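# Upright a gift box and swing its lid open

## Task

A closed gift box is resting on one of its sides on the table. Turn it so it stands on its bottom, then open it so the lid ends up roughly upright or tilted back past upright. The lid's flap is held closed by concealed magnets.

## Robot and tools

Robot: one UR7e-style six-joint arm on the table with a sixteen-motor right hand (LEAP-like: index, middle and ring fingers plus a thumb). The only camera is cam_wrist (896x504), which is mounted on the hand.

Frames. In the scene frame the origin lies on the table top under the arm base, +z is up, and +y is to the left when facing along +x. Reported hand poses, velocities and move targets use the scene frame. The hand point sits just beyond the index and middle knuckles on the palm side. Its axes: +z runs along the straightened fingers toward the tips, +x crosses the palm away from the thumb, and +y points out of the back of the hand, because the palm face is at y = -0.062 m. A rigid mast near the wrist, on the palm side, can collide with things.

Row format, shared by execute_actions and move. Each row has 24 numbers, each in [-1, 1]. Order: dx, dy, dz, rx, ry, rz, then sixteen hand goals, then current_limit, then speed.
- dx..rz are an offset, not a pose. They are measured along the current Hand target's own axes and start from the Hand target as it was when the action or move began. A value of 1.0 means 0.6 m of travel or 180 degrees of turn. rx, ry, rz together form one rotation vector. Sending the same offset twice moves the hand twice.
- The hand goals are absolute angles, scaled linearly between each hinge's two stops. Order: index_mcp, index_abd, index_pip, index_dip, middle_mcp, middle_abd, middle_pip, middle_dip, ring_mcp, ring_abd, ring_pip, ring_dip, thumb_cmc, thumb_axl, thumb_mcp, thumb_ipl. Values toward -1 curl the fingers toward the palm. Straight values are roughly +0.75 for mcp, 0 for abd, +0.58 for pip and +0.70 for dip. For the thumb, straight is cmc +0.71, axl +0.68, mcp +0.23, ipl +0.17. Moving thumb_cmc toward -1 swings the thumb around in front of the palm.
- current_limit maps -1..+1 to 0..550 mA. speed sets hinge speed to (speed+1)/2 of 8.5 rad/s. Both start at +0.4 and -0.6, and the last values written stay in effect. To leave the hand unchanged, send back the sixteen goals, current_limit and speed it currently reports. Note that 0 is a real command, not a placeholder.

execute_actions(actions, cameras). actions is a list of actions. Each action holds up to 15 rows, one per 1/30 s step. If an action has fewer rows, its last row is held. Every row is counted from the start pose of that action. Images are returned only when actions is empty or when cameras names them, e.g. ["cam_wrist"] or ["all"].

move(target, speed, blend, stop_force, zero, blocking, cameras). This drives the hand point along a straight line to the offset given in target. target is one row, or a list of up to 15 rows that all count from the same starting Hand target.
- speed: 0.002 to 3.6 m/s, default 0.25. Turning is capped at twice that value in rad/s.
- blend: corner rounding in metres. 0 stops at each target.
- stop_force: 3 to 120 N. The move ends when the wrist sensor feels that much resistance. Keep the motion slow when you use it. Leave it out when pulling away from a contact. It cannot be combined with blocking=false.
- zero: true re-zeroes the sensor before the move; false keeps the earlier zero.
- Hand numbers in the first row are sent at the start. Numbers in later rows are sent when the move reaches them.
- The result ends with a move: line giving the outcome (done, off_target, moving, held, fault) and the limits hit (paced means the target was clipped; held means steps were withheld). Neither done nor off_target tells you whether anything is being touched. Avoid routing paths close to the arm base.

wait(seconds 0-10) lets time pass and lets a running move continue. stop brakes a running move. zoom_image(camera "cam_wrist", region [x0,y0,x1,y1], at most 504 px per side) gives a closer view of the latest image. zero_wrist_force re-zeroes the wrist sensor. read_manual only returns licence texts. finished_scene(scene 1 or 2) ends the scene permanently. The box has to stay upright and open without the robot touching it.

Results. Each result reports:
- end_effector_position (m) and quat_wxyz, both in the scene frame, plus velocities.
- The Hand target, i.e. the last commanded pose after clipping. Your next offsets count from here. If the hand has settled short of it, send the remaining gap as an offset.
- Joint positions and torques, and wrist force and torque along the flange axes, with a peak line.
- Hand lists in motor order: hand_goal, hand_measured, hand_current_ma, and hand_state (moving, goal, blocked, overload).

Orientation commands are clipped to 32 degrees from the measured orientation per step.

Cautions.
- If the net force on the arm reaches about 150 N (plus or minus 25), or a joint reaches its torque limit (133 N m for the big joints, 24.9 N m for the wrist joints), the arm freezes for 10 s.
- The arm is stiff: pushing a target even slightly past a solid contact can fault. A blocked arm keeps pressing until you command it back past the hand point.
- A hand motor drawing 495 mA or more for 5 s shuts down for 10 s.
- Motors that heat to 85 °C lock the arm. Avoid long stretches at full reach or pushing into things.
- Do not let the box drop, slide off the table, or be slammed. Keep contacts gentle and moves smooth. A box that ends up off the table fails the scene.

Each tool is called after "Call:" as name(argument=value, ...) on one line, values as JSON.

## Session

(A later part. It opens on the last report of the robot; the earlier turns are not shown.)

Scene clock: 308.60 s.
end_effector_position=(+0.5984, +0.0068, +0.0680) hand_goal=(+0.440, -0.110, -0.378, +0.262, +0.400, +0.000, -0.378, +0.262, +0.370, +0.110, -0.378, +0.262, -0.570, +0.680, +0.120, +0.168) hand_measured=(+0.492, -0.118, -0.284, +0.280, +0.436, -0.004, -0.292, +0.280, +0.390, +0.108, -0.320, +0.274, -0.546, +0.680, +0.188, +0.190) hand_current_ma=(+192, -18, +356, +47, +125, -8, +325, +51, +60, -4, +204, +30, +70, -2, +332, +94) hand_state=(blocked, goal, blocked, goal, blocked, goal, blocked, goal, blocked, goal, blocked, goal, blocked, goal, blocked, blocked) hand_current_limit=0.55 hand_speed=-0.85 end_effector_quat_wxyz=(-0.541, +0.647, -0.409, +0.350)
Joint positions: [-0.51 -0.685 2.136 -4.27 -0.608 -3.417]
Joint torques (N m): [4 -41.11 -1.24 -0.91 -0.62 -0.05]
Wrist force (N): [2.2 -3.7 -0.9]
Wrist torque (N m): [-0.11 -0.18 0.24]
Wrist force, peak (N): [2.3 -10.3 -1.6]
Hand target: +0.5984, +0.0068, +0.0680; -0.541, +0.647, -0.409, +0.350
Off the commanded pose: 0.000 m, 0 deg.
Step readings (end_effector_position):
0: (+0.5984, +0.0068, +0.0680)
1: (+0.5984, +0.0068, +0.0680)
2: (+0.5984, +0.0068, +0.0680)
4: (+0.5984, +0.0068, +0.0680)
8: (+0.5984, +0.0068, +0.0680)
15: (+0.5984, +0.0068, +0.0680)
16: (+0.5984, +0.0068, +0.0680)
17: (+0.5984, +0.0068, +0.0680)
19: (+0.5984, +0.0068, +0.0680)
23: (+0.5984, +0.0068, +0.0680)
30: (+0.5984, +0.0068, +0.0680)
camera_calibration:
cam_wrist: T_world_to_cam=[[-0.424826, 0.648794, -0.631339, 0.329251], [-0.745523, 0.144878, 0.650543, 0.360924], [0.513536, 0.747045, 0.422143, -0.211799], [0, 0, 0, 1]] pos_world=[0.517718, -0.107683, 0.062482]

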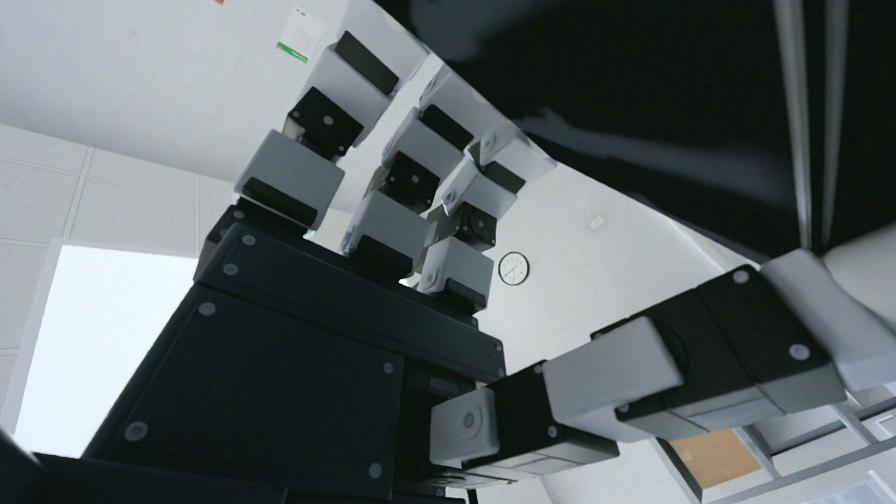

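Call:
execute_actions(actions=[[[0,0,0,0,0,0,0.49,-0.11,-0.44,0.261,0.45,0,-0.44,0.261,0.42,0.11,-0.44,0.261,-0.571,0.68,0.1,0.168,0.6,-0.85]],[[0,0,0,0,0,0,0.54,-0.11,-0.5,0.261,0.50,0,-0.5,0.261,0.47,0.11,-0.5,0.261,-0.571,0.68,0.1,0.168,0.6,-0.85]],[[0,0,0,0,0,0,0.59,-0.11,-0.56,0.261,0.55,0,-0.56,0.261,0.52,0.11,-0.56,0.261,-0.571,0.68,0.1,0.168,0.6,-0.85]]], cameras=["cam_wrist"])

Scene clock: 310.70 s.
end_effector_position=(+0.5984, +0.0068, +0.0680) hand_goal=(+0.590, -0.110, -0.560, +0.262, +0.550, +0.000, -0.560, +0.262, +0.520, +0.110, -0.560, +0.262, -0.570, +0.680, +0.100, +0.168) hand_measured=(+0.626, -0.120, -0.478, +0.282, +0.572, -0.002, -0.492, +0.280, +0.524, +0.108, -0.534, +0.274, -0.544, +0.680, +0.188, +0.196) hand_current_ma=(+122, -18, +306, +56, +65, -2, +248, +52, +8, -3, +78, +29, +76, -2, +440, +114) hand_state=(blocked, goal, blocked, goal, blocked, goal, blocked, goal, goal, goal, blocked, goal, blocked, goal, blocked, blocked) hand_current_limit=0.60 hand_speed=-0.85 end_effector_quat_wxyz=(-0.541, +0.647, -0.409, +0.350)
Joint positions: [-0.51 -0.685 2.136 -4.27 -0.608 -3.417]
Joint torques (N m): [3.52 -44.65 3.99 -2.53 -0.25 -0.71]
Wrist force (N): [1.5 0.5 -1.6]
Wrist torque (N m): [0.15 -0.12 0.17]
Wrist force, peak (N): [2.1 -3.9 -1.1]
Hand target: +0.5984, +0.0068, +0.0680; -0.541, +0.647, -0.409, +0.350
Off the commanded pose: 0.000 m, 0 deg.
Step readings (end_effector_position):
0: (+0.5984, +0.0068, +0.0680)
1: (+0.5984, +0.0068, +0.0680)
2: (+0.5984, +0.0068, +0.0680)
4: (+0.5984, +0.0068, +0.0680)
8: (+0.5984, +0.0068, +0.0680)
15: (+0.5984, +0.0068, +0.0680)
16: (+0.5984, +0.0068, +0.0680)
17: (+0.5984, +0.0068, +0.0680)
19: (+0.5984, +0.0068, +0.0680)
23: (+0.5984, +0.0068, +0.0680)
30: (+0.5984, +0.0068, +0.0680)
31: (+0.5984, +0.0068, +0.0680)
32: (+0.5984, +0.0068, +0.0680)
34: (+0.5984, +0.0068, +0.0680)
38: (+0.5984, +0.0068, +0.0680)
45: (+0.5984, +0.0068, +0.0680)
camera_calibration:
cam_wrist: T_world_to_cam=[[-0.424826, 0.648794, -0.631339, 0.329251], [-0.745523, 0.144878, 0.650543, 0.360924], [0.513536, 0.747045, 0.422143, -0.211799], [0, 0, 0, 1]] pos_world=[0.517718, -0.107683, 0.062482]

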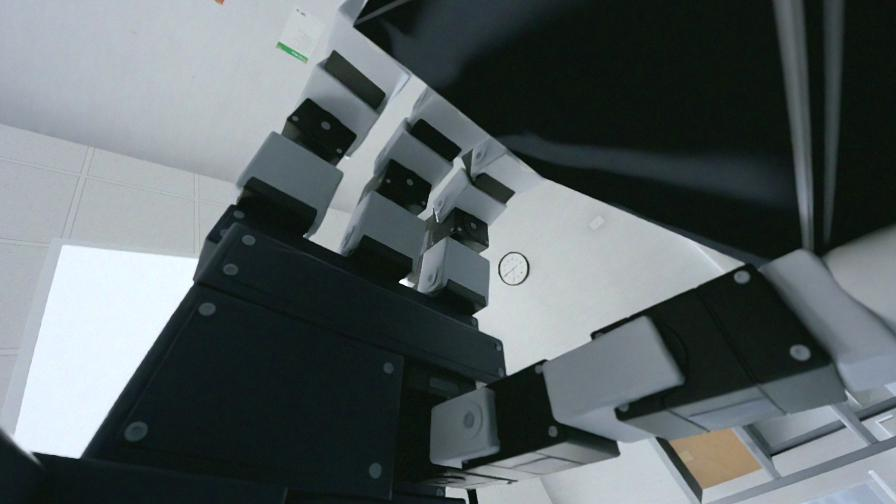

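Call:
execute_actions(actions=[[[0,0,0,0,0,0,0.64,-0.11,-0.63,0.261,0.60,0,-0.63,0.261,0.56,0.11,-0.62,0.261,-0.571,0.68,0.1,0.168,0.6,-0.85]],[[0,0,0,0,0,0,0.69,-0.11,-0.70,0.261,0.65,0,-0.7,0.261,0.61,0.11,-0.69,0.261,-0.571,0.68,0.1,0.168,0.6,-0.85]],[[0,0,0,0,0,0,0.74,-0.11,-0.77,0.261,0.70,0,-0.77,0.261,0.66,0.11,-0.76,0.261,-0.571,0.68,0.1,0.168,0.6,-0.85]]], cameras=["cam_wrist"])

Scene clock: 313.07 s.
end_effector_position=(+0.5984, +0.0068, +0.0680) hand_goal=(+0.740, -0.110, -0.770, +0.262, +0.700, +0.000, -0.770, +0.262, +0.660, +0.110, -0.760, +0.262, -0.570, +0.680, +0.100, +0.168) hand_measured=(+0.776, -0.108, -0.690, +0.282, +0.718, -0.002, -0.706, +0.280, +0.658, +0.108, -0.742, +0.270, -0.544, +0.680, +0.188, +0.196) hand_current_ma=(+118, +1, +294, +56, +56, -2, +225, +52, -5, -3, +48, +17, +75, -2, +440, +114) hand_state=(blocked, goal, blocked, goal, goal, goal, blocked, goal, goal, goal, goal, goal, blocked, goal, blocked, blocked) hand_current_limit=0.60 hand_speed=-0.85 end_effector_quat_wxyz=(-0.541, +0.647, -0.409, +0.350)
Joint positions: [-0.51 -0.685 2.136 -4.27 -0.608 -3.417]
Joint torques (N m): [2.75 -47.38 4.38 -2.63 0.05 -1.14]
Wrist force (N): [1.6 2.7 -0.8]
Wrist torque (N m): [0.36 -0.12 0.14]
Wrist force, peak (N): [1.6 3.0 -1.0]
Hand target: +0.5984, +0.0068, +0.0680; -0.541, +0.647, -0.409, +0.350
Off the commanded pose: 0.000 m, 0 deg.
Step readings (end_effector_position):
0: (+0.5984, +0.0068, +0.0680)
1: (+0.5984, +0.0068, +0.0680)
2: (+0.5984, +0.0068, +0.0680)
4: (+0.5984, +0.0068, +0.0680)
8: (+0.5984, +0.0068, +0.0680)
15: (+0.5984, +0.0068, +0.0680)
16: (+0.5984, +0.0068, +0.0680)
17: (+0.5984, +0.0068, +0.0680)
19: (+0.5984, +0.0068, +0.0680)
23: (+0.5984, +0.0068, +0.0680)
30: (+0.5984, +0.0068, +0.0680)
31: (+0.5984, +0.0068, +0.0680)
32: (+0.5984, +0.0068, +0.0680)
34: (+0.5984, +0.0068, +0.0680)
38: (+0.5984, +0.0068, +0.0680)
45: (+0.5984, +0.0068, +0.0680)
camera_calibration:
cam_wrist: T_world_to_cam=[[-0.424826, 0.648794, -0.631339, 0.329251], [-0.745523, 0.144878, 0.650543, 0.360924], [0.513536, 0.747045, 0.422143, -0.211799], [0, 0, 0, 1]] pos_world=[0.517718, -0.107683, 0.062482]

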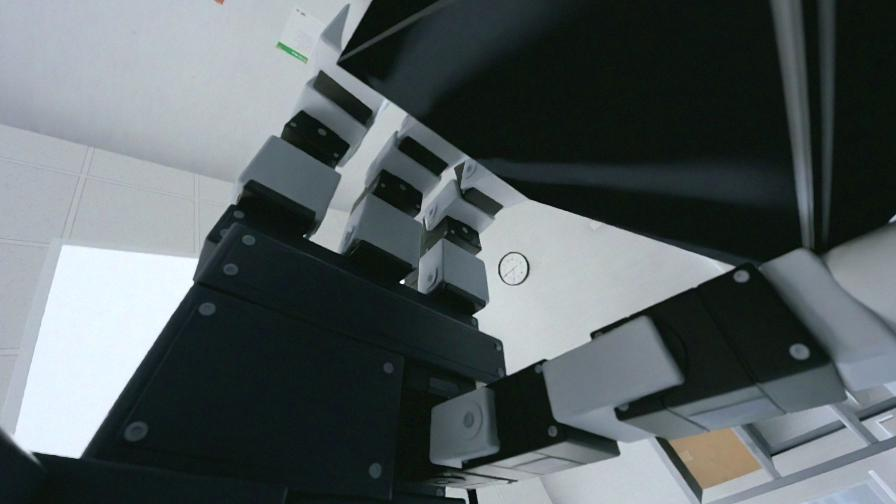

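Call:
execute_actions(actions=[[[0,0,0,0,0,0,0.79,-0.11,-0.84,0.261,0.75,0,-0.84,0.261,0.71,0.11,-0.83,0.261,-0.571,0.68,0.1,0.168,0.6,-0.85]],[[0,0,0,0,0,0,0.84,-0.11,-0.90,0.22,0.80,0,-0.9,0.22,0.76,0.11,-0.9,0.22,-0.571,0.68,0.1,0.168,0.6,-0.85]],[[0,0,0,0,0,0,0.88,-0.11,-0.95,0.17,0.85,0,-0.95,0.17,0.81,0.11,-0.95,0.17,-0.571,0.68,0.1,0.168,0.6,-0.85]]], cameras=["cam_wrist"])

Scene clock: 315.27 s.
end_effector_position=(+0.5984, +0.0068, +0.0680) hand_goal=(+0.880, -0.110, -0.950, +0.170, +0.850, +0.000, -0.950, +0.170, +0.810, +0.110, -0.950, +0.170, -0.570, +0.680, +0.100, +0.168) hand_measured=(+0.920, -0.104, -0.870, +0.200, +0.866, -0.002, -0.890, +0.198, +0.794, +0.108, -0.944, +0.174, -0.554, +0.680, +0.188, +0.196) hand_current_ma=(+134, +12, +296, +89, +44, -3, +211, +85, -44, -3, +14, +8, +47, -2, +440, +114) hand_state=(blocked, goal, blocked, blocked, goal, goal, blocked, blocked, goal, goal, goal, goal, goal, goal, blocked, blocked) hand_current_limit=0.60 hand_speed=-0.85 end_effector_quat_wxyz=(-0.541, +0.647, -0.409, +0.350)
Joint positions: [-0.51 -0.685 2.136 -4.27 -0.608 -3.417]
Joint torques (N m): [1.29 -46.36 2.92 -2.56 0.25 -1.05]
Wrist force (N): [1.6 2.6 -0.9]
Wrist torque (N m): [0.35 -0.13 0.14]
Wrist force, peak (N): [1.7 3.1 -0.9]
Hand target: +0.5984, +0.0068, +0.0680; -0.541, +0.647, -0.409, +0.350
Off the commanded pose: 0.000 m, 0 deg.
Step readings (end_effector_position):
0: (+0.5984, +0.0068, +0.0680)
1: (+0.5984, +0.0068, +0.0680)
2: (+0.5984, +0.0068, +0.0680)
4: (+0.5984, +0.0068, +0.0680)
8: (+0.5984, +0.0068, +0.0680)
15: (+0.5984, +0.0068, +0.0680)
16: (+0.5984, +0.0068, +0.0680)
17: (+0.5984, +0.0068, +0.0680)
19: (+0.5984, +0.0068, +0.0680)
23: (+0.5984, +0.0068, +0.0680)
30: (+0.5984, +0.0068, +0.0680)
31: (+0.5984, +0.0068, +0.0680)
32: (+0.5984, +0.0068, +0.0680)
34: (+0.5984, +0.0068, +0.0680)
38: (+0.5984, +0.0068, +0.0680)
45: (+0.5984, +0.0068, +0.0680)
camera_calibration:
cam_wrist: T_world_to_cam=[[-0.424859, 0.648745, -0.631367, 0.329265], [-0.74553, 0.144868, 0.650537, 0.360928], [0.513498, 0.74709, 0.42211, -0.211773], [0, 0, 0, 1]] pos_world=[0.517718, -0.107683, 0.0624822]

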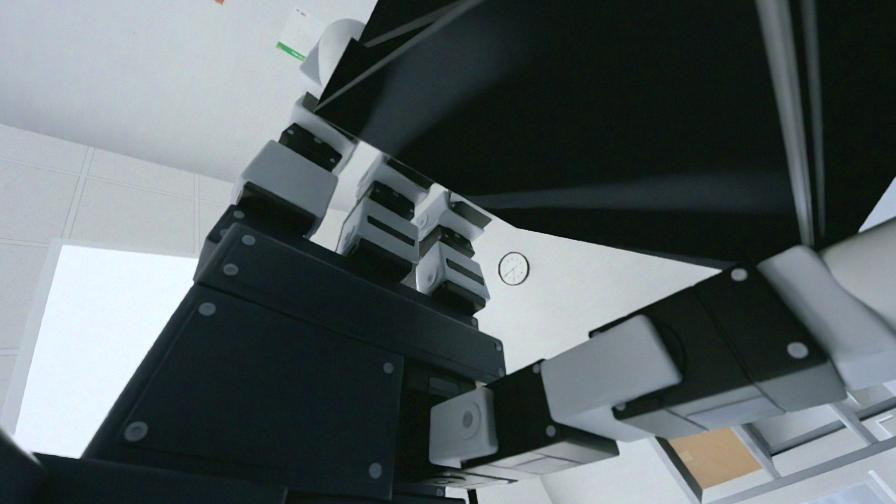

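Call:
execute_actions(actions=[[[0,-0.0115,-0.0071,0,0,0,0.86,-0.11,-0.97,0.12,0.82,0,-0.97,0.12,0.79,0.11,-0.97,0.12,-0.571,0.68,0.1,0.168,0.6,-0.85]],[[0,-0.0115,-0.0071,0,0,0,0.84,-0.11,-0.99,0.06,0.79,0,-0.99,0.06,0.76,0.11,-0.99,0.06,-0.571,0.68,0.1,0.168,0.6,-0.85]]], cameras=["cam_wrist"])

Scene clock: 317.23 s.
end_effector_position=(+0.5928, +0.0044, +0.0830) hand_goal=(+0.840, -0.110, -0.990, +0.060, +0.790, +0.000, -0.990, +0.060, +0.760, +0.110, -0.990, +0.060, -0.570, +0.680, +0.100, +0.168) hand_measured=(+0.920, -0.100, -0.904, +0.082, +0.856, -0.002, -0.922, +0.082, +0.756, +0.108, -0.984, +0.064, -0.550, +0.678, +0.202, +0.204) hand_current_ma=(+315, +19, +325, +60, +250, -3, +246, +62, -9, -3, +11, +6, +54, -3, +440, +166) hand_state=(blocked, goal, blocked, blocked, blocked, goal, blocked, blocked, goal, goal, goal, goal, goal, goal, blocked, blocked) hand_current_limit=0.60 hand_speed=-0.85 end_effector_quat_wxyz=(-0.541, +0.647, -0.409, +0.350)
Joint positions: [-0.522 -0.73 2.163 -4.247 -0.596 -3.424]
Joint torques (N m): [-7.23 -49.68 6.06 -0.34 2.22 -1.66]
Wrist force (N): [1.7 2.7 -0.9]
Wrist torque (N m): [0.37 -0.14 0.25]
Wrist force, peak (N): [1.7 4.1 -0.3]
Hand target: +0.5928, +0.0044, +0.0830; -0.541, +0.647, -0.409, +0.350
Off the commanded pose: 0.000 m, 0 deg.
Step readings (end_effector_position):
0: (+0.5984, +0.0068, +0.0680)
1: (+0.5984, +0.0068, +0.0680)
2: (+0.5982, +0.0068, +0.0683)
4: (+0.5973, +0.0064, +0.0708)
8: (+0.5962, +0.0059, +0.0740)
15: (+0.5957, +0.0056, +0.0753)
16: (+0.5957, +0.0056, +0.0754)
17: (+0.5955, +0.0056, +0.0756)
19: (+0.5945, +0.0051, +0.0784)
23: (+0.5934, +0.0047, +0.0815)
30: (+0.5929, +0.0044, +0.0828)
camera_calibration:
cam_wrist: T_world_to_cam=[[-0.424779, 0.648785, -0.63138, 0.337878], [-0.745549, 0.144919, 0.650504, 0.34736], [0.513536, 0.747045, 0.422143, -0.213463], [0, 0, 0, 1]] pos_world=[0.512118, -0.110083, 0.0774822]

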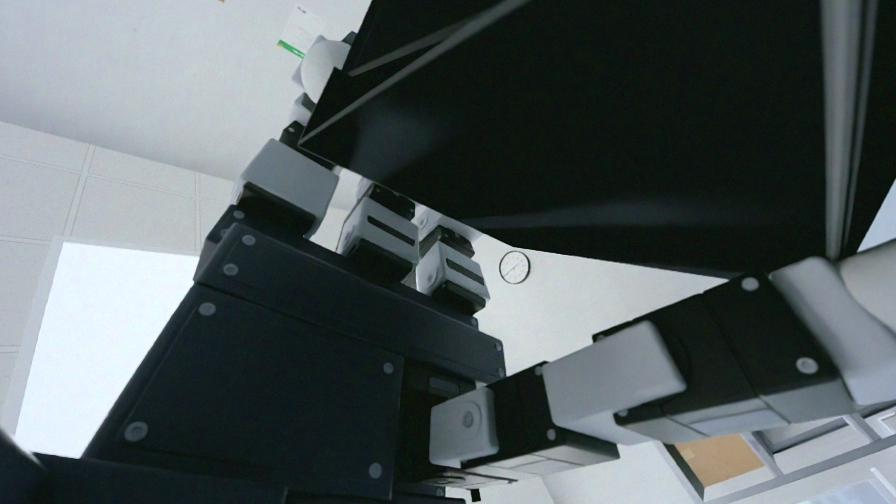

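Call:
execute_actions(actions=[[[0,-0.0223,-0.0181,0,0,0,0.80,-0.11,-0.99,0.02,0.75,0,-0.99,0.02,0.75,0.11,-0.99,0.02,-0.571,0.68,0.12,0.168,0.6,-0.85]],[[0,-0.0223,-0.0181,0,0,0,0.78,-0.11,-0.99,-0.03,0.73,0,-0.99,-0.03,0.72,0.11,-0.99,-0.03,-0.571,0.68,0.12,0.168,0.6,-0.85]]], cameras=["cam_wrist"])

Scene clock: 318.83 s.
end_effector_position=(+0.5775, -0.0024, +0.1130) hand_goal=(+0.780, -0.110, -0.990, -0.030, +0.730, +0.000, -0.990, -0.030, +0.720, +0.110, -0.990, -0.030, -0.570, +0.680, +0.120, +0.168) hand_measured=(+0.866, -0.100, -0.934, -0.030, +0.790, +0.004, -0.946, -0.028, +0.716, +0.108, -0.984, -0.026, -0.546, +0.678, +0.238, +0.206) hand_current_ma=(+350, +19, +195, -1, +226, +5, +145, +5, -9, -3, +11, +6, +72, -3, +440, +174) hand_state=(blocked, goal, blocked, goal, blocked, goal, blocked, goal, goal, goal, goal, goal, blocked, goal, blocked, blocked) hand_current_limit=0.60 hand_speed=-0.85 end_effector_quat_wxyz=(-0.541, +0.647, -0.409, +0.350)
Joint positions: [-0.557 -0.825 2.224 -4.195 -0.563 -3.445]
Joint torques (N m): [-6.93 -46.8 5.54 -0.34 2.35 -1.58]
Wrist force (N): [1.9 3.1 -0.9]
Wrist torque (N m): [0.48 -0.12 0.23]
Wrist force, peak (N): [2.1 4.3 -0.7]
Hand target: +0.5774, -0.0024, +0.1131; -0.541, +0.647, -0.409, +0.350
Off the commanded pose: 0.000 m, 0 deg.
Step readings (end_effector_position):
0: (+0.5928, +0.0044, +0.0830)
1: (+0.5928, +0.0044, +0.0830)
2: (+0.5925, +0.0042, +0.0834)
4: (+0.5901, +0.0032, +0.0882)
8: (+0.5868, +0.0018, +0.0949)
15: (+0.5854, +0.0011, +0.0976)
16: (+0.5853, +0.0011, +0.0977)
17: (+0.5850, +0.0010, +0.0981)
19: (+0.5823, -0.0002, +0.1034)
23: (+0.5792, -0.0016, +0.1098)
30: (+0.5777, -0.0023, +0.1127)
camera_calibration:
cam_wrist: T_world_to_cam=[[-0.424779, 0.648785, -0.63138, 0.354732], [-0.745549, 0.144919, 0.650504, 0.317423], [0.513536, 0.747045, 0.422143, -0.21319], [0, 0, 0, 1]] pos_world=[0.496818, -0.116883, 0.107482]

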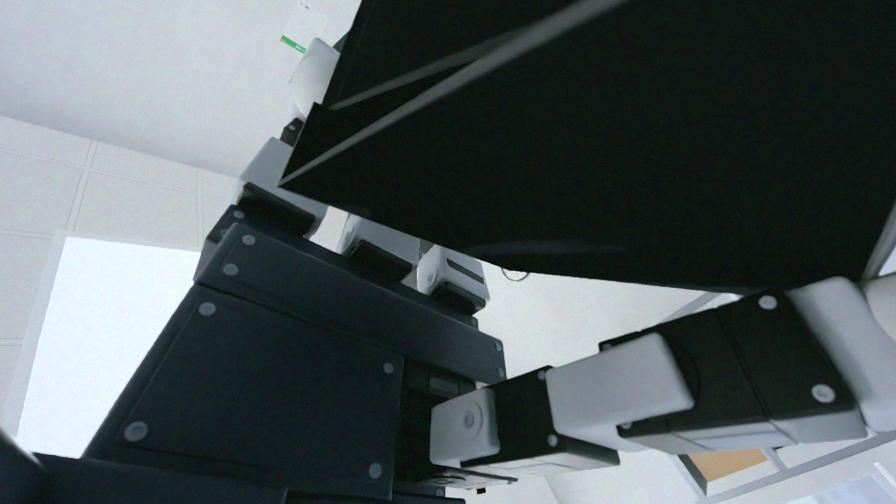

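Call:
move(target=[0,0.0676,0.0504,0,0,0,0.78,-0.11,-0.99,-0.03,0.73,0,-0.99,-0.03,0.72,0.11,-0.99,-0.03,-0.571,0.68,0.12,0.168,0.6,-0.85], speed=0.06, stop_force=4, cameras=["cam_wrist"])

Scene clock: 321.80 s.
end_effector_position=(+0.5984, +0.0068, +0.0680) hand_goal=(+0.780, -0.110, -0.990, -0.030, +0.730, +0.000, -0.990, -0.030, +0.720, +0.110, -0.990, -0.030, -0.570, +0.680, +0.120, +0.168) hand_measured=(+0.866, -0.100, -0.936, -0.030, +0.790, +0.004, -0.948, -0.028, +0.716, +0.108, -0.984, -0.026, -0.546, +0.678, +0.238, +0.206) hand_current_ma=(+348, +19, +186, -1, +225, +8, +139, +4, -9, -3, +11, +6, +74, -3, +440, +174) hand_state=(blocked, goal, blocked, goal, blocked, goal, blocked, goal, goal, goal, goal, goal, blocked, goal, blocked, blocked) hand_current_limit=0.60 hand_speed=-0.85 end_effector_quat_wxyz=(-0.541, +0.647, -0.409, +0.350)
Joint positions: [-0.51 -0.685 2.136 -4.27 -0.608 -3.417]
Joint torques (N m): [5.89 -35.07 -11.31 -3.05 -0.93 1.4]
Wrist force (N): [1.7 2.7 -0.8]
Wrist torque (N m): [0.38 -0.14 0.15]
Wrist force, peak (N): [1.8 3.3 -1.0]
Hand target: +0.5984, +0.0068, +0.0680; -0.541, +0.647, -0.409, +0.350
Off the commanded pose: 0.000 m, 0 deg.
move: done
camera_calibration:
cam_wrist: T_world_to_cam=[[-0.424859, 0.648745, -0.631367, 0.329265], [-0.74553, 0.144868, 0.650537, 0.360928], [0.513498, 0.74709, 0.42211, -0.211773], [0, 0, 0, 1]] pos_world=[0.517718, -0.107683, 0.0624822]

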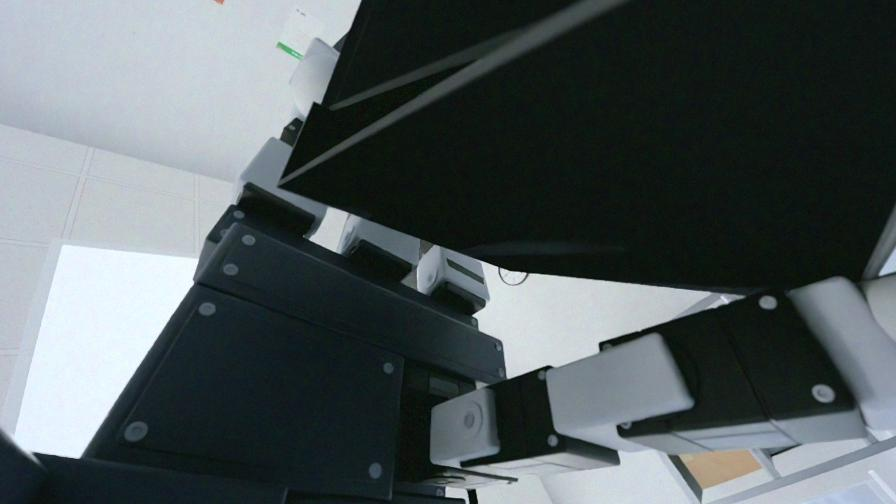

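Call:
move(target=[0,0.0328,0.0058,0,0,0,0.78,-0.11,-0.99,-0.03,0.73,0,-0.99,-0.03,0.72,0.11,-0.99,-0.03,-0.571,0.68,0.12,0.168,0.6,-0.85], speed=0.03, stop_force=3, cameras=["cam_wrist"])

Scene clock: 323.40 s.
end_effector_position=(+0.5984, +0.0068, +0.0629) hand_goal=(+0.780, -0.110, -0.990, -0.030, +0.730, +0.000, -0.990, -0.030, +0.720, +0.110, -0.990, -0.030, -0.570, +0.680, +0.120, +0.168) hand_measured=(+0.844, -0.108, -0.968, -0.044, +0.780, +0.018, -0.972, -0.036, +0.716, +0.108, -0.984, -0.026, -0.542, +0.678, +0.246, +0.206) hand_current_ma=(+247, +2, +60, -36, +182, +39, +48, -15, -10, -3, +11, +6, +82, -3, +440, +174) hand_state=(blocked, goal, blocked, goal, blocked, goal, goal, goal, goal, goal, goal, goal, blocked, goal, blocked, blocked) hand_current_limit=0.60 hand_speed=-0.85 end_effector_quat_wxyz=(-0.541, +0.647, -0.409, +0.350)
Joint positions: [-0.51 -0.671 2.131 -4.279 -0.608 -3.417]
Joint torques (N m): [3.89 -50.4 6.31 -0.26 -0.98 1.13]
Wrist force (N): [1.7 2.6 -0.8]
Wrist torque (N m): [0.36 -0.14 0.15]
Wrist force, peak (N): [0.8 -7.6 -2.0]
Hand target: +0.5984, +0.0068, +0.0629; -0.541, +0.647, -0.409, +0.350 (not the last commanded pose)
Off the commanded pose: 0.015 m, 0 deg.
move: contact
camera_calibration:
cam_wrist: T_world_to_cam=[[-0.424916, 0.648793, -0.63128, 0.326075], [-0.745406, 0.144913, 0.650668, 0.364179], [0.51363, 0.747039, 0.422039, -0.209689], [0, 0, 0, 1]] pos_world=[0.517718, -0.107683, 0.0573818]

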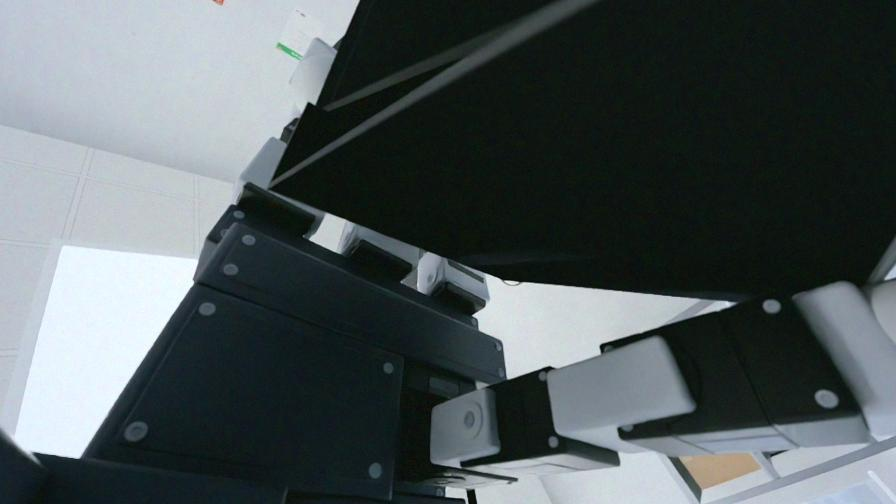

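Call:
execute_actions(actions=[[[0,0,0,0,0,0,0.85,-0.11,-0.99,-0.03,0.78,0,-0.99,-0.03,0.75,0.11,-0.99,-0.03,-0.571,0.68,0.24,0.168,0.4,-0.93]],[[0,0,0,0,0,0,0.87,-0.11,-0.99,-0.03,0.80,0,-0.99,-0.03,0.78,0.11,-0.99,-0.03,-0.571,0.68,0.28,0.168,0.4,-0.93]],[[0,0,0,0,0,0,0.89,-0.11,-0.99,-0.03,0.83,0,-0.99,-0.03,0.83,0.11,-0.99,-0.03,-0.571,0.68,0.33,0.168,0.4,-0.93]]], cameras=["cam_wrist"])

Scene clock: 325.73 s.
end_effector_position=(+0.5984, +0.0068, +0.0629) hand_goal=(+0.890, -0.110, -0.990, -0.030, +0.830, +0.000, -0.990, -0.030, +0.830, +0.110, -0.990, -0.030, -0.570, +0.680, +0.330, +0.168) hand_measured=(+0.876, -0.112, -0.984, -0.030, +0.816, +0.004, -0.986, -0.032, +0.812, +0.108, -0.986, -0.026, -0.568, +0.678, +0.326, +0.170) hand_current_ma=(-41, -2, +11, -1, -39, +6, +10, -2, -50, -3, +10, +6, +4, -3, -8, +5) hand_state=(goal, goal, goal, goal, goal, goal, goal, goal, goal, goal, goal, goal, goal, goal, goal, goal) hand_current_limit=0.40 hand_speed=-0.93 end_effector_quat_wxyz=(-0.541, +0.647, -0.409, +0.350)
Joint positions: [-0.51 -0.671 2.131 -4.279 -0.608 -3.417]
Joint torques (N m): [6.41 -48.36 5.92 -0.34 -0.82 1.01]
Wrist force (N): [1.5 2.4 -0.8]
Wrist torque (N m): [0.36 -0.11 0.13]
Wrist force, peak (N): [1.7 3.0 -0.9]
Hand target: +0.5984, +0.0068, +0.0629; -0.541, +0.647, -0.409, +0.350
Off the commanded pose: 0.000 m, 0 deg.
Step readings (end_effector_position):
0: (+0.5984, +0.0068, +0.0629)
1: (+0.5984, +0.0068, +0.0629)
2: (+0.5984, +0.0068, +0.0629)
4: (+0.5984, +0.0068, +0.0629)
8: (+0.5984, +0.0068, +0.0629)
15: (+0.5984, +0.0068, +0.0629)
16: (+0.5984, +0.0068, +0.0629)
17: (+0.5984, +0.0068, +0.0629)
19: (+0.5984, +0.0068, +0.0629)
23: (+0.5984, +0.0068, +0.0629)
30: (+0.5984, +0.0068, +0.0629)
31: (+0.5984, +0.0068, +0.0629)
32: (+0.5984, +0.0068, +0.0629)
34: (+0.5984, +0.0068, +0.0629)
38: (+0.5984, +0.0068, +0.0629)
45: (+0.5984, +0.0068, +0.0629)
camera_calibration:
cam_wrist: T_world_to_cam=[[-0.424916, 0.648793, -0.63128, 0.326075], [-0.745406, 0.144913, 0.650668, 0.364179], [0.51363, 0.747039, 0.422039, -0.209689], [0, 0, 0, 1]] pos_world=[0.517718, -0.107683, 0.0573818]

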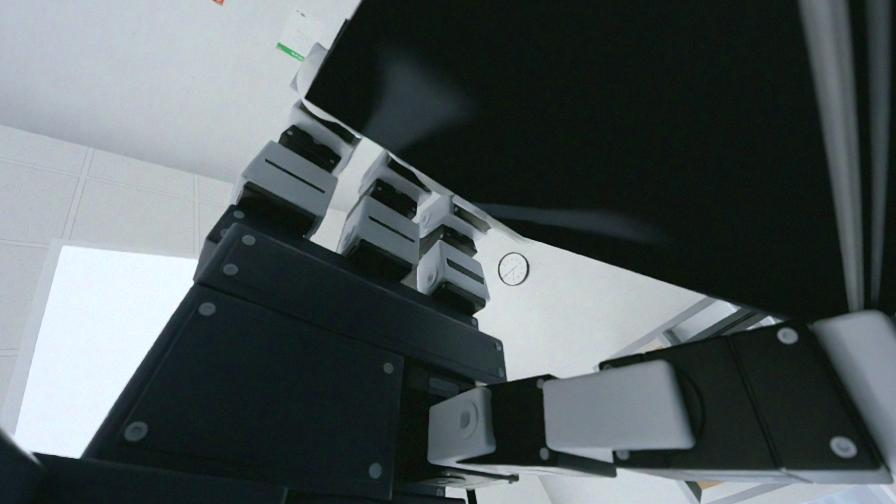

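Call:
execute_actions(actions=[[[0,-0.007,-0.001,0,0,0,0.95,-0.11,-0.6,0.1,0.95,0,-0.6,0.1,0.95,0.11,-0.6,0.1,-0.571,0.68,0.38,0.168,0.4,-0.4]],[[0,0,0,0,0,0,0.9,-0.11,-0.226,0.261,0.9,0,-0.226,0.261,0.9,0.11,-0.226,0.261,-0.571,0.68,0.3,0.168,0.4,-0.4]],[[0,0,0,0,0,0,0.65,-0.11,-0.226,0.261,0.65,0,-0.226,0.261,0.65,0.11,-0.226,0.261,-0.571,0.68,0.2,0.168,0.4,-0.6]],[[0,0,0,0,0,0,0.5,-0.11,-0.226,0.261,0.5,0,-0.226,0.261,0.5,0.11,-0.226,0.261,-0.571,0.68,0.17,0.168,0.2,-0.75]]], cameras=["cam_wrist"])

Scene clock: 335.13 s.
end_effector_position=(+0.5985, +0.0069, +0.0672) hand_goal=(+0.500, -0.110, -0.226, +0.262, +0.500, +0.000, -0.226, +0.262, +0.500, +0.110, -0.226, +0.262, -0.570, +0.680, +0.170, +0.168) hand_measured=(+0.494, -0.112, -0.230, +0.258, +0.496, +0.004, -0.230, +0.260, +0.494, +0.108, -0.230, +0.260, -0.568, +0.678, +0.174, +0.170) hand_current_ma=(-13, -2, -8, -6, -11, +6, -7, -4, -12, -3, -7, -5, +4, -3, +8, +3) hand_state=(goal, goal, goal, goal, goal, goal, goal, goal, goal, goal, goal, goal, goal, goal, goal, goal) hand_current_limit=0.20 hand_speed=-0.75 end_effector_quat_wxyz=(-0.541, +0.647, -0.409, +0.350)
Joint positions: [-0.509 -0.683 2.135 -4.271 -0.608 -3.417]
Joint torques (N m): [5.98 -47.29 4.45 -1.05 -0.8 -1.15]
Wrist force (N): [1.6 2.4 -1.0]
Wrist torque (N m): [0.35 -0.13 0.14]
Wrist force, peak (N): [1.4 3.5 -0.9]
Hand target: +0.5985, +0.0069, +0.0672; -0.541, +0.647, -0.409, +0.350
Off the commanded pose: 0.000 m, 0 deg.
Step readings (end_effector_position):
0: (+0.5984, +0.0068, +0.0629)
1: (+0.5984, +0.0068, +0.0629)
2: (+0.5984, +0.0068, +0.0630)
4: (+0.5984, +0.0069, +0.0646)
8: (+0.5985, +0.0069, +0.0663)
15: (+0.5985, +0.0069, +0.0671)
16: (+0.5985, +0.0069, +0.0671)
17: (+0.5985, +0.0069, +0.0671)
19: (+0.5985, +0.0069, +0.0671)
23: (+0.5985, +0.0069, +0.0672)
30: (+0.5985, +0.0069, +0.0672)
31: (+0.5985, +0.0069, +0.0672)
32: (+0.5985, +0.0069, +0.0672)
34: (+0.5985, +0.0069, +0.0672)
38: (+0.5985, +0.0069, +0.0672)
45: (+0.5985, +0.0069, +0.0672)
46: (+0.5985, +0.0069, +0.0672)
47: (+0.5985, +0.0069, +0.0672)
49: (+0.5985, +0.0069, +0.0672)
53: (+0.5985, +0.0069, +0.0672)
60: (+0.5985, +0.0069, +0.0672)
camera_calibration:
cam_wrist: T_world_to_cam=[[-0.424916, 0.648793, -0.63128, 0.328767], [-0.745406, 0.144913, 0.650668, 0.361441], [0.51363, 0.747039, 0.422039, -0.21163], [0, 0, 0, 1]] pos_world=[0.517818, -0.107583, 0.0616818]

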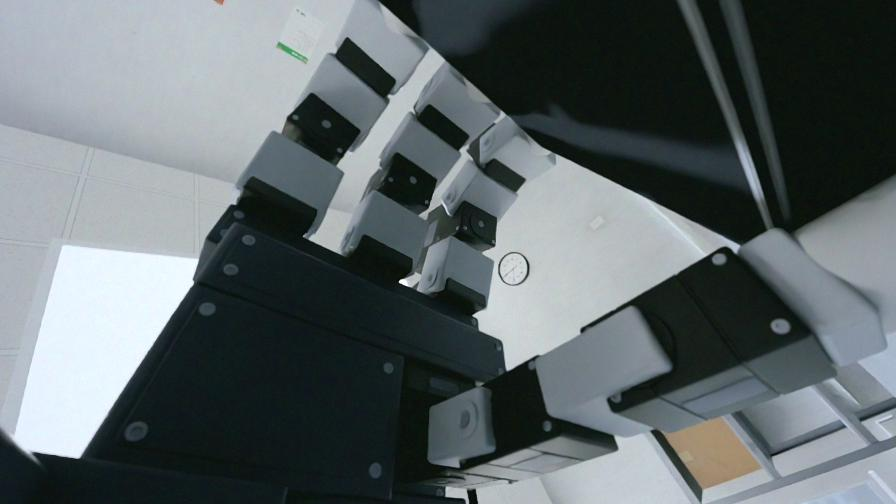

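Call:
execute_actions(actions=[[[0,0,0,0,0,0,0.36,-0.11,-0.226,0.261,0.36,0,-0.226,0.261,0.9,0.11,-0.226,0.261,-0.571,0.68,0.12,0.168,0.4,-0.85]],[[0,0,0,0,0,0,0.38,-0.11,-0.302,0.261,0.34,0,-0.302,0.261,0.9,0.11,-0.226,0.261,-0.571,0.68,0.12,0.168,0.55,-0.83]],[[0,0,0,0,0,0,0.44,-0.11,-0.378,0.261,0.39,0,-0.378,0.261,0.9,0.11,-0.226,0.261,-0.571,0.68,0.12,0.168,0.55,-0.83]],[[0,0,0,0,0,0,0.49,-0.11,-0.44,0.261,0.44,0,-0.44,0.261,0.9,0.11,-0.226,0.261,-0.571,0.68,0.1,0.168,0.6,-0.83]],[[0,0,0,0,0,0,0.54,-0.11,-0.5,0.261,0.49,0,-0.5,0.261,0.9,0.11,-0.226,0.261,-0.571,0.68,0.1,0.168,0.6,-0.83]],[[0,0,0,0,0,0,0.59,-0.11,-0.56,0.261,0.54,0,-0.56,0.261,0.9,0.11,-0.226,0.261,-0.571,0.68,0.1,0.168,0.6,-0.83]]], cameras=["cam_wrist"])

Scene clock: 339.00 s.
end_effector_position=(+0.5985, +0.0069, +0.0672) hand_goal=(+0.590, -0.110, -0.560, +0.262, +0.540, +0.000, -0.560, +0.262, +0.900, +0.110, -0.226, +0.262, -0.570, +0.680, +0.100, +0.168) hand_measured=(+0.606, -0.106, -0.516, +0.280, +0.580, -0.004, -0.468, +0.284, +0.878, +0.108, -0.230, +0.260, -0.556, +0.676, +0.176, +0.190) hand_current_ma=(+45, +6, +141, +49, +138, -8, +353, +64, -65, -3, -7, -5, +37, -10, +384, +92) hand_state=(goal, goal, blocked, goal, blocked, goal, blocked, blocked, blocked, goal, goal, goal, goal, goal, blocked, blocked) hand_current_limit=0.60 hand_speed=-0.83 end_effector_quat_wxyz=(-0.541, +0.647, -0.409, +0.350)
Joint positions: [-0.509 -0.683 2.135 -4.271 -0.608 -3.417]
Joint torques (N m): [3.16 -39.18 0.52 -1.28 -0.19 -1.06]
Wrist force (N): [1.6 2.0 -1.2]
Wrist torque (N m): [0.29 -0.12 0.15]
Wrist force, peak (N): [1.7 -6.5 -0.7]
Hand target: +0.5985, +0.0069, +0.0672; -0.541, +0.647, -0.409, +0.350
Off the commanded pose: 0.000 m, 0 deg.
Step readings (end_effector_position):
0: (+0.5985, +0.0069, +0.0672)
1: (+0.5985, +0.0069, +0.0672)
2: (+0.5985, +0.0069, +0.0672)
4: (+0.5985, +0.0069, +0.0672)
8: (+0.5985, +0.0069, +0.0672)
15: (+0.5985, +0.0069, +0.0672)
16: (+0.5985, +0.0069, +0.0672)
17: (+0.5985, +0.0069, +0.0672)
19: (+0.5985, +0.0069, +0.0672)
23: (+0.5985, +0.0069, +0.0672)
30: (+0.5985, +0.0069, +0.0672)
31: (+0.5985, +0.0069, +0.0672)
32: (+0.5985, +0.0069, +0.0672)
34: (+0.5985, +0.0069, +0.0672)
38: (+0.5985, +0.0069, +0.0672)
45: (+0.5985, +0.0069, +0.0672)
46: (+0.5985, +0.0069, +0.0672)
47: (+0.5985, +0.0069, +0.0672)
49: (+0.5985, +0.0069, +0.0672)
53: (+0.5985, +0.0069, +0.0672)
60: (+0.5985, +0.0069, +0.0672)
61: (+0.5985, +0.0069, +0.0672)
62: (+0.5985, +0.0069, +0.0672)
64: (+0.5985, +0.0069, +0.0672)
68: (+0.5985, +0.0069, +0.0672)
75: (+0.5985, +0.0069, +0.0672)
76: (+0.5985, +0.0069, +0.0672)
77: (+0.5985, +0.0069, +0.0672)
79: (+0.5985, +0.0069, +0.0672)
83: (+0.5985, +0.0069, +0.0672)
90: (+0.5985, +0.0069, +0.0672)
camera_calibration:
cam_wrist: T_world_to_cam=[[-0.424916, 0.648793, -0.63128, 0.328767], [-0.745406, 0.144913, 0.650668, 0.361441], [0.51363, 0.747039, 0.422039, -0.21163], [0, 0, 0, 1]] pos_world=[0.517818, -0.107583, 0.0616818]

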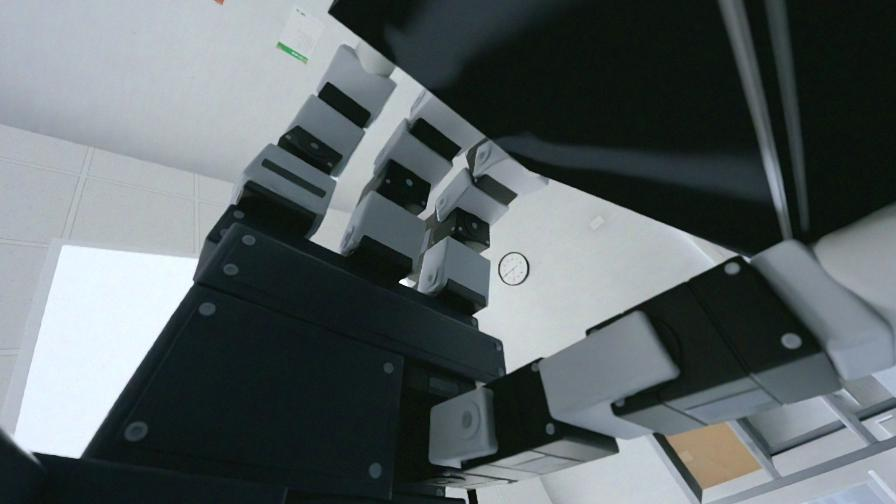

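Call:
execute_actions(actions=[[[0,0,0,0,0,0,0.63,-0.11,-0.63,0.261,0.58,0,-0.63,0.261,0.9,0.11,-0.226,0.261,-0.571,0.68,0.1,0.168,0.6,-0.83]],[[0,0,0,0,0,0,0.68,-0.11,-0.7,0.261,0.63,0,-0.7,0.261,0.9,0.11,-0.226,0.261,-0.571,0.68,0.1,0.168,0.6,-0.83]],[[0,0,0,0,0,0,0.73,-0.11,-0.77,0.261,0.68,0,-0.77,0.261,0.9,0.11,-0.226,0.261,-0.571,0.68,0.1,0.168,0.6,-0.83]],[[0,0,0,0,0,0,0.78,-0.11,-0.84,0.261,0.73,0,-0.84,0.261,0.95,0.11,-0.226,0.261,-0.571,0.68,0.1,0.168,0.6,-0.83]],[[0,0,0,0,0,0,0.83,-0.11,-0.90,0.22,0.78,0,-0.9,0.22,0.95,0.11,-0.226,0.261,-0.571,0.68,0.1,0.168,0.6,-0.83]]], cameras=["cam_wrist"])

Scene clock: 342.20 s.
end_effector_position=(+0.5985, +0.0069, +0.0672) hand_goal=(+0.830, -0.110, -0.900, +0.220, +0.780, +0.000, -0.900, +0.220, +0.950, +0.110, -0.226, +0.262, -0.570, +0.680, +0.100, +0.168) hand_measured=(+0.814, -0.106, -0.890, +0.228, +0.818, +0.002, -0.818, +0.254, +0.928, +0.108, -0.230, +0.260, -0.548, +0.678, +0.176, +0.190) hand_current_ma=(-43, +6, +24, +16, +129, +3, +309, +103, -66, -3, -7, -5, +67, -5, +383, +92) hand_state=(goal, goal, goal, goal, blocked, goal, blocked, blocked, blocked, goal, goal, goal, blocked, goal, blocked, blocked) hand_current_limit=0.60 hand_speed=-0.83 end_effector_quat_wxyz=(-0.541, +0.647, -0.409, +0.350)
Joint positions: [-0.509 -0.683 2.135 -4.271 -0.608 -3.417]
Joint torques (N m): [2.53 -33.89 -3.46 -0.5 0.28 -1.09]
Wrist force (N): [1.6 2.5 -0.9]
Wrist torque (N m): [0.32 -0.12 0.12]
Wrist force, peak (N): [1.7 2.6 -1.1]
Hand target: +0.5985, +0.0069, +0.0672; -0.541, +0.647, -0.409, +0.350
Off the commanded pose: 0.000 m, 0 deg.
Step readings (end_effector_position):
0: (+0.5985, +0.0069, +0.0672)
1: (+0.5985, +0.0069, +0.0672)
2: (+0.5985, +0.0069, +0.0672)
4: (+0.5985, +0.0069, +0.0672)
8: (+0.5985, +0.0069, +0.0672)
15: (+0.5985, +0.0069, +0.0672)
16: (+0.5985, +0.0069, +0.0672)
17: (+0.5985, +0.0069, +0.0672)
19: (+0.5985, +0.0069, +0.0672)
23: (+0.5985, +0.0069, +0.0672)
30: (+0.5985, +0.0069, +0.0672)
31: (+0.5985, +0.0069, +0.0672)
32: (+0.5985, +0.0069, +0.0672)
34: (+0.5985, +0.0069, +0.0672)
38: (+0.5985, +0.0069, +0.0672)
45: (+0.5985, +0.0069, +0.0672)
46: (+0.5985, +0.0069, +0.0672)
47: (+0.5985, +0.0069, +0.0672)
49: (+0.5985, +0.0069, +0.0672)
53: (+0.5985, +0.0069, +0.0672)
60: (+0.5985, +0.0069, +0.0672)
61: (+0.5985, +0.0069, +0.0672)
62: (+0.5985, +0.0069, +0.0672)
64: (+0.5985, +0.0069, +0.0672)
68: (+0.5985, +0.0069, +0.0672)
75: (+0.5985, +0.0069, +0.0672)
camera_calibration:
cam_wrist: T_world_to_cam=[[-0.424916, 0.648793, -0.63128, 0.328767], [-0.745406, 0.144913, 0.650668, 0.361441], [0.51363, 0.747039, 0.422039, -0.21163], [0, 0, 0, 1]] pos_world=[0.517818, -0.107583, 0.0616818]

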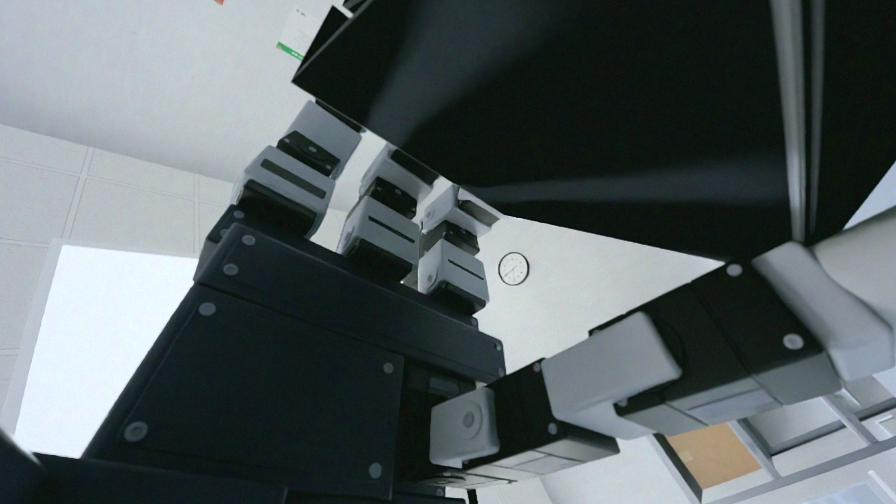

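Call:
execute_actions(actions=[[[0,0,0,0,0,0,0.9,-0.11,-0.90,0.22,0.83,0,-0.95,0.17,0.98,0.11,-0.16,0.261,-0.571,0.68,0.1,0.168,0.6,-0.83]],[[0,0,0,0,0,0,0.95,-0.11,-0.8,0.22,0.86,0,-0.98,0.1,0.6,0.11,-0.3,0.261,-0.571,0.68,0.1,0.168,0.6,-0.8]],[[0,0,0,0,0,0,0.95,-0.11,-0.5,0.261,0.86,0,-0.99,0.08,0.55,0.11,-0.3,0.261,-0.571,0.68,0.1,0.168,0.6,-0.8]]], cameras=["cam_wrist"])

Scene clock: 344.43 s.
end_effector_position=(+0.5985, +0.0069, +0.0672) hand_goal=(+0.950, -0.110, -0.500, +0.262, +0.860, +0.000, -0.990, +0.080, +0.550, +0.110, -0.300, +0.262, -0.570, +0.680, +0.100, +0.168) hand_measured=(+0.930, -0.106, -0.506, +0.258, +0.898, +0.010, -0.910, +0.104, +0.544, +0.108, -0.298, +0.260, -0.540, +0.678, +0.176, +0.190) hand_current_ma=(-57, +6, -11, -6, +133, +18, +296, +71, -12, -3, +3, -5, +95, -3, +383, +92) hand_state=(goal, goal, goal, goal, blocked, goal, blocked, blocked, goal, goal, goal, goal, blocked, goal, blocked, blocked) hand_current_limit=0.60 hand_speed=-0.80 end_effector_quat_wxyz=(-0.541, +0.647, -0.409, +0.350)
Joint positions: [-0.509 -0.683 2.135 -4.271 -0.608 -3.417]
Joint torques (N m): [0.9 -35.42 -5.72 -0.53 0.64 -1.08]
Wrist force (N): [1.6 2.7 -0.9]
Wrist torque (N m): [0.36 -0.12 0.13]
Wrist force, peak (N): [1.8 2.9 -1.0]
Hand target: +0.5985, +0.0069, +0.0672; -0.541, +0.647, -0.409, +0.350
Off the commanded pose: 0.000 m, 0 deg.
Step readings (end_effector_position):
0: (+0.5985, +0.0069, +0.0672)
1: (+0.5985, +0.0069, +0.0672)
2: (+0.5985, +0.0069, +0.0672)
4: (+0.5985, +0.0069, +0.0672)
8: (+0.5985, +0.0069, +0.0672)
15: (+0.5985, +0.0069, +0.0672)
16: (+0.5985, +0.0069, +0.0672)
17: (+0.5985, +0.0069, +0.0672)
19: (+0.5985, +0.0069, +0.0672)
23: (+0.5985, +0.0069, +0.0672)
30: (+0.5985, +0.0069, +0.0672)
31: (+0.5985, +0.0069, +0.0672)
32: (+0.5985, +0.0069, +0.0672)
34: (+0.5985, +0.0069, +0.0672)
38: (+0.5985, +0.0069, +0.0672)
45: (+0.5985, +0.0069, +0.0672)
camera_calibration:
cam_wrist: T_world_to_cam=[[-0.424916, 0.648793, -0.63128, 0.328767], [-0.745406, 0.144913, 0.650668, 0.361441], [0.51363, 0.747039, 0.422039, -0.21163], [0, 0, 0, 1]] pos_world=[0.517818, -0.107583, 0.0616818]

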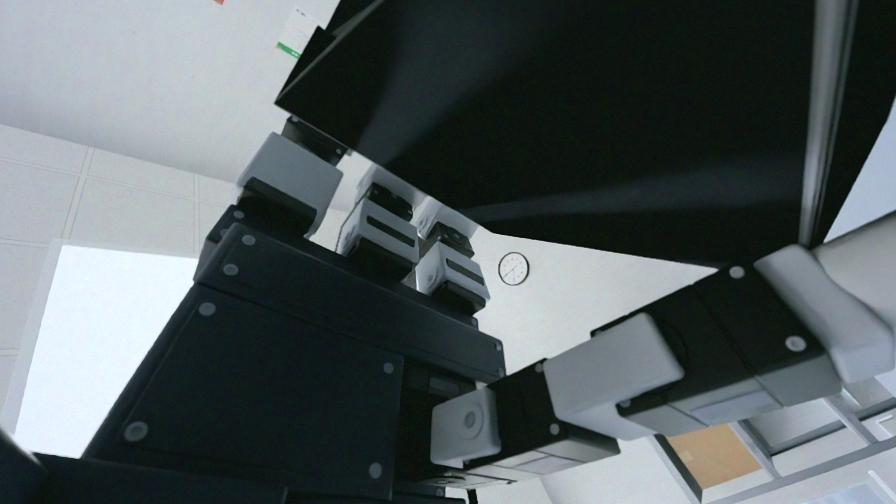

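Call:
execute_actions(actions=[[[0,0,0,0,0,0,0.95,-0.11,-0.3,0.261,0.86,0,-0.99,0.08,0.48,0.11,-0.42,0.261,-0.571,0.68,0.1,0.168,0.6,-0.85]],[[0,0,0,0,0,0,0.6,-0.11,-0.3,0.261,0.86,0,-0.99,0.08,0.42,0.11,-0.55,0.261,-0.571,0.68,0.1,0.168,0.6,-0.8]],[[0,0,0,0,0,0,0.5,-0.11,-0.3,0.261,0.86,0,-0.99,0.08,0.40,0.11,-0.62,0.261,-0.571,0.68,0.1,0.168,0.6,-0.8]],[[0,0,0,0,0,0,0.44,-0.11,-0.45,0.261,0.86,0,-0.99,0.08,0.40,0.11,-0.62,0.261,-0.571,0.68,0.1,0.168,0.6,-0.8]],[[0,0,0,0,0,0,0.40,-0.11,-0.6,0.261,0.86,0,-0.99,0.08,0.40,0.11,-0.62,0.261,-0.571,0.68,0.1,0.168,0.6,-0.8]]], cameras=["cam_wrist"])

Scene clock: 347.70 s.
end_effector_position=(+0.5985, +0.0069, +0.0672) hand_goal=(+0.400, -0.110, -0.600, +0.262, +0.860, +0.000, -0.990, +0.080, +0.400, +0.110, -0.620, +0.262, -0.570, +0.680, +0.100, +0.168) hand_measured=(+0.460, -0.096, -0.518, +0.280, +0.856, +0.004, -0.986, +0.080, +0.492, +0.102, -0.552, +0.278, -0.474, +0.684, +0.182, +0.202) hand_current_ma=(+230, +29, +304, +46, -9, +6, +8, +0, +375, -15, +247, +44, +374, +8, +416, +151) hand_state=(blocked, goal, blocked, goal, goal, goal, goal, goal, blocked, goal, blocked, goal, blocked, goal, blocked, blocked) hand_current_limit=0.60 hand_speed=-0.80 end_effector_quat_wxyz=(-0.541, +0.647, -0.409, +0.350)
Joint positions: [-0.509 -0.683 2.135 -4.271 -0.608 -3.417]
Joint torques (N m): [-1.08 -39.06 -8.28 -1.06 0.96 -1.05]
Wrist force (N): [1.5 2.9 -0.6]
Wrist torque (N m): [0.39 -0.11 0.14]
Wrist force, peak (N): [1.8 3.0 -1.0]
Hand target: +0.5985, +0.0069, +0.0672; -0.541, +0.647, -0.409, +0.350
Off the commanded pose: 0.000 m, 0 deg.
Step readings (end_effector_position):
0: (+0.5985, +0.0069, +0.0672)
1: (+0.5985, +0.0069, +0.0672)
2: (+0.5985, +0.0069, +0.0672)
4: (+0.5985, +0.0069, +0.0672)
8: (+0.5985, +0.0069, +0.0672)
15: (+0.5985, +0.0069, +0.0672)
16: (+0.5985, +0.0069, +0.0672)
17: (+0.5985, +0.0069, +0.0672)
19: (+0.5985, +0.0069, +0.0672)
23: (+0.5985, +0.0069, +0.0672)
30: (+0.5985, +0.0069, +0.0672)
31: (+0.5985, +0.0069, +0.0672)
32: (+0.5985, +0.0069, +0.0672)
34: (+0.5985, +0.0069, +0.0672)
38: (+0.5985, +0.0069, +0.0672)
45: (+0.5985, +0.0069, +0.0672)
46: (+0.5985, +0.0069, +0.0672)
47: (+0.5985, +0.0069, +0.0672)
49: (+0.5985, +0.0069, +0.0672)
53: (+0.5985, +0.0069, +0.0672)
60: (+0.5985, +0.0069, +0.0672)
61: (+0.5985, +0.0069, +0.0672)
62: (+0.5985, +0.0069, +0.0672)
64: (+0.5985, +0.0069, +0.0672)
68: (+0.5985, +0.0069, +0.0672)
75: (+0.5985, +0.0069, +0.0672)
camera_calibration:
cam_wrist: T_world_to_cam=[[-0.424916, 0.648793, -0.63128, 0.328767], [-0.745406, 0.144913, 0.650668, 0.361441], [0.51363, 0.747039, 0.422039, -0.21163], [0, 0, 0, 1]] pos_world=[0.517818, -0.107583, 0.0616818]

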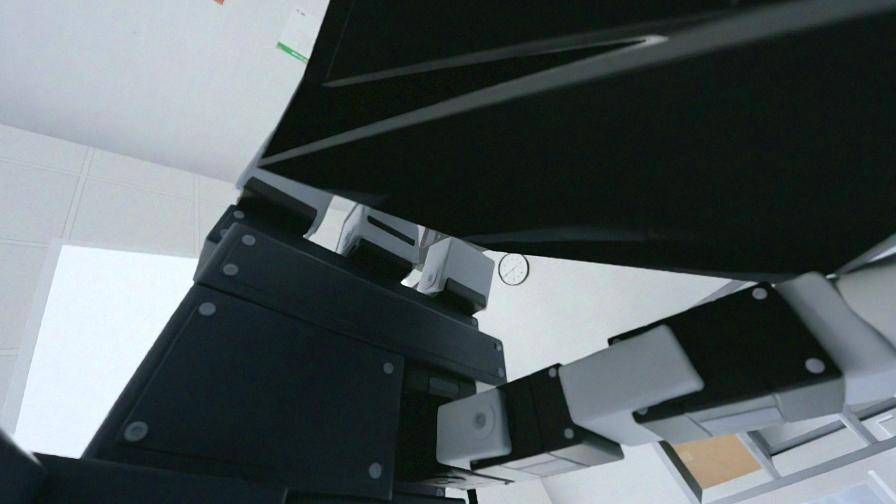

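Call:
execute_actions(actions=[[[0,0,0,0,0,0,0.455,-0.11,-0.53,0.261,0.95,0,-0.8,0.08,0.487,0.11,-0.56,0.261,-0.571,0.68,0.2,0.168,0.6,-0.85]],[[0,0,0,0,0,0,0.455,-0.11,-0.53,0.261,0.95,0,-0.6,0.08,0.487,0.11,-0.56,0.261,-0.571,0.68,0.35,0.168,0.6,-0.85]],[[0,0,0,0,0,0,0.455,-0.11,-0.53,0.261,0.95,0,-0.6,0.08,0.487,0.11,-0.56,0.261,-0.2,0.68,0.35,0.168,0.6,-0.6]]], cameras=["cam_wrist"])

Scene clock: 350.60 s.
end_effector_position=(+0.5985, +0.0069, +0.0672) hand_goal=(+0.456, -0.110, -0.530, +0.262, +0.950, +0.000, -0.600, +0.080, +0.488, +0.110, -0.560, +0.262, -0.200, +0.680, +0.350, +0.168) hand_measured=(+0.448, -0.106, -0.528, +0.264, +0.934, +0.004, -0.604, +0.080, +0.484, +0.106, -0.556, +0.266, -0.210, +0.682, +0.346, +0.170) hand_current_ma=(-20, +7, +2, +3, -49, +6, -8, +0, -9, -5, +9, +6, -25, +5, -13, +4) hand_state=(goal, goal, goal, goal, goal, goal, goal, goal, goal, goal, goal, goal, goal, goal, goal, goal) hand_current_limit=0.60 hand_speed=-0.60 end_effector_quat_wxyz=(-0.541, +0.647, -0.409, +0.350)
Joint positions: [-0.509 -0.683 2.135 -4.271 -0.608 -3.417]
Joint torques (N m): [-3.4 -41.17 -8.58 -1.48 1.45 -1.16]
Wrist force (N): [1.7 2.3 -1.0]
Wrist torque (N m): [0.37 -0.13 0.13]
Wrist force, peak (N): [1.7 3.0 -0.9]
Hand target: +0.5985, +0.0069, +0.0672; -0.541, +0.647, -0.409, +0.350
Off the commanded pose: 0.000 m, 0 deg.
Step readings (end_effector_position):
0: (+0.5985, +0.0069, +0.0672)
1: (+0.5985, +0.0069, +0.0672)
2: (+0.5985, +0.0069, +0.0672)
4: (+0.5985, +0.0069, +0.0672)
8: (+0.5985, +0.0069, +0.0672)
15: (+0.5985, +0.0069, +0.0672)
16: (+0.5985, +0.0069, +0.0672)
17: (+0.5985, +0.0069, +0.0672)
19: (+0.5985, +0.0069, +0.0672)
23: (+0.5985, +0.0069, +0.0672)
30: (+0.5985, +0.0069, +0.0672)
31: (+0.5985, +0.0069, +0.0672)
32: (+0.5985, +0.0069, +0.0672)
34: (+0.5985, +0.0069, +0.0672)
38: (+0.5985, +0.0069, +0.0672)
45: (+0.5985, +0.0069, +0.0672)
camera_calibration:
cam_wrist: T_world_to_cam=[[-0.424916, 0.648793, -0.63128, 0.328767], [-0.745406, 0.144913, 0.650668, 0.361441], [0.51363, 0.747039, 0.422039, -0.21163], [0, 0, 0, 1]] pos_world=[0.517818, -0.107583, 0.0616818]

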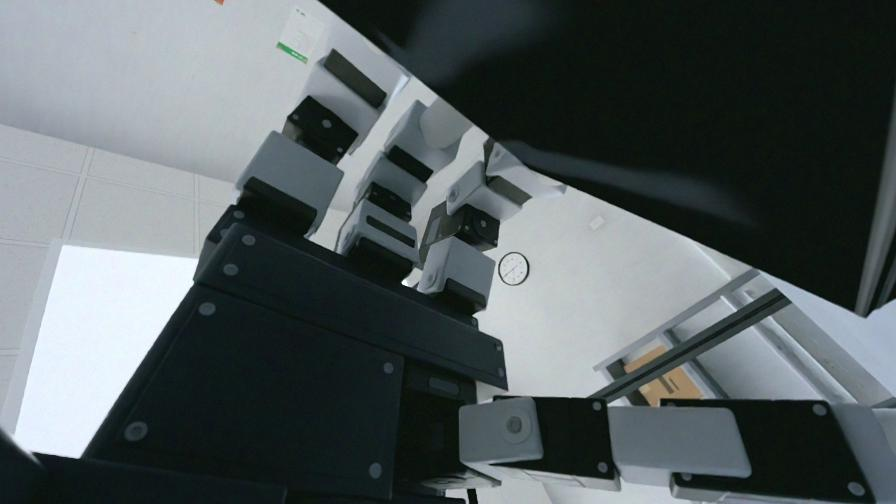

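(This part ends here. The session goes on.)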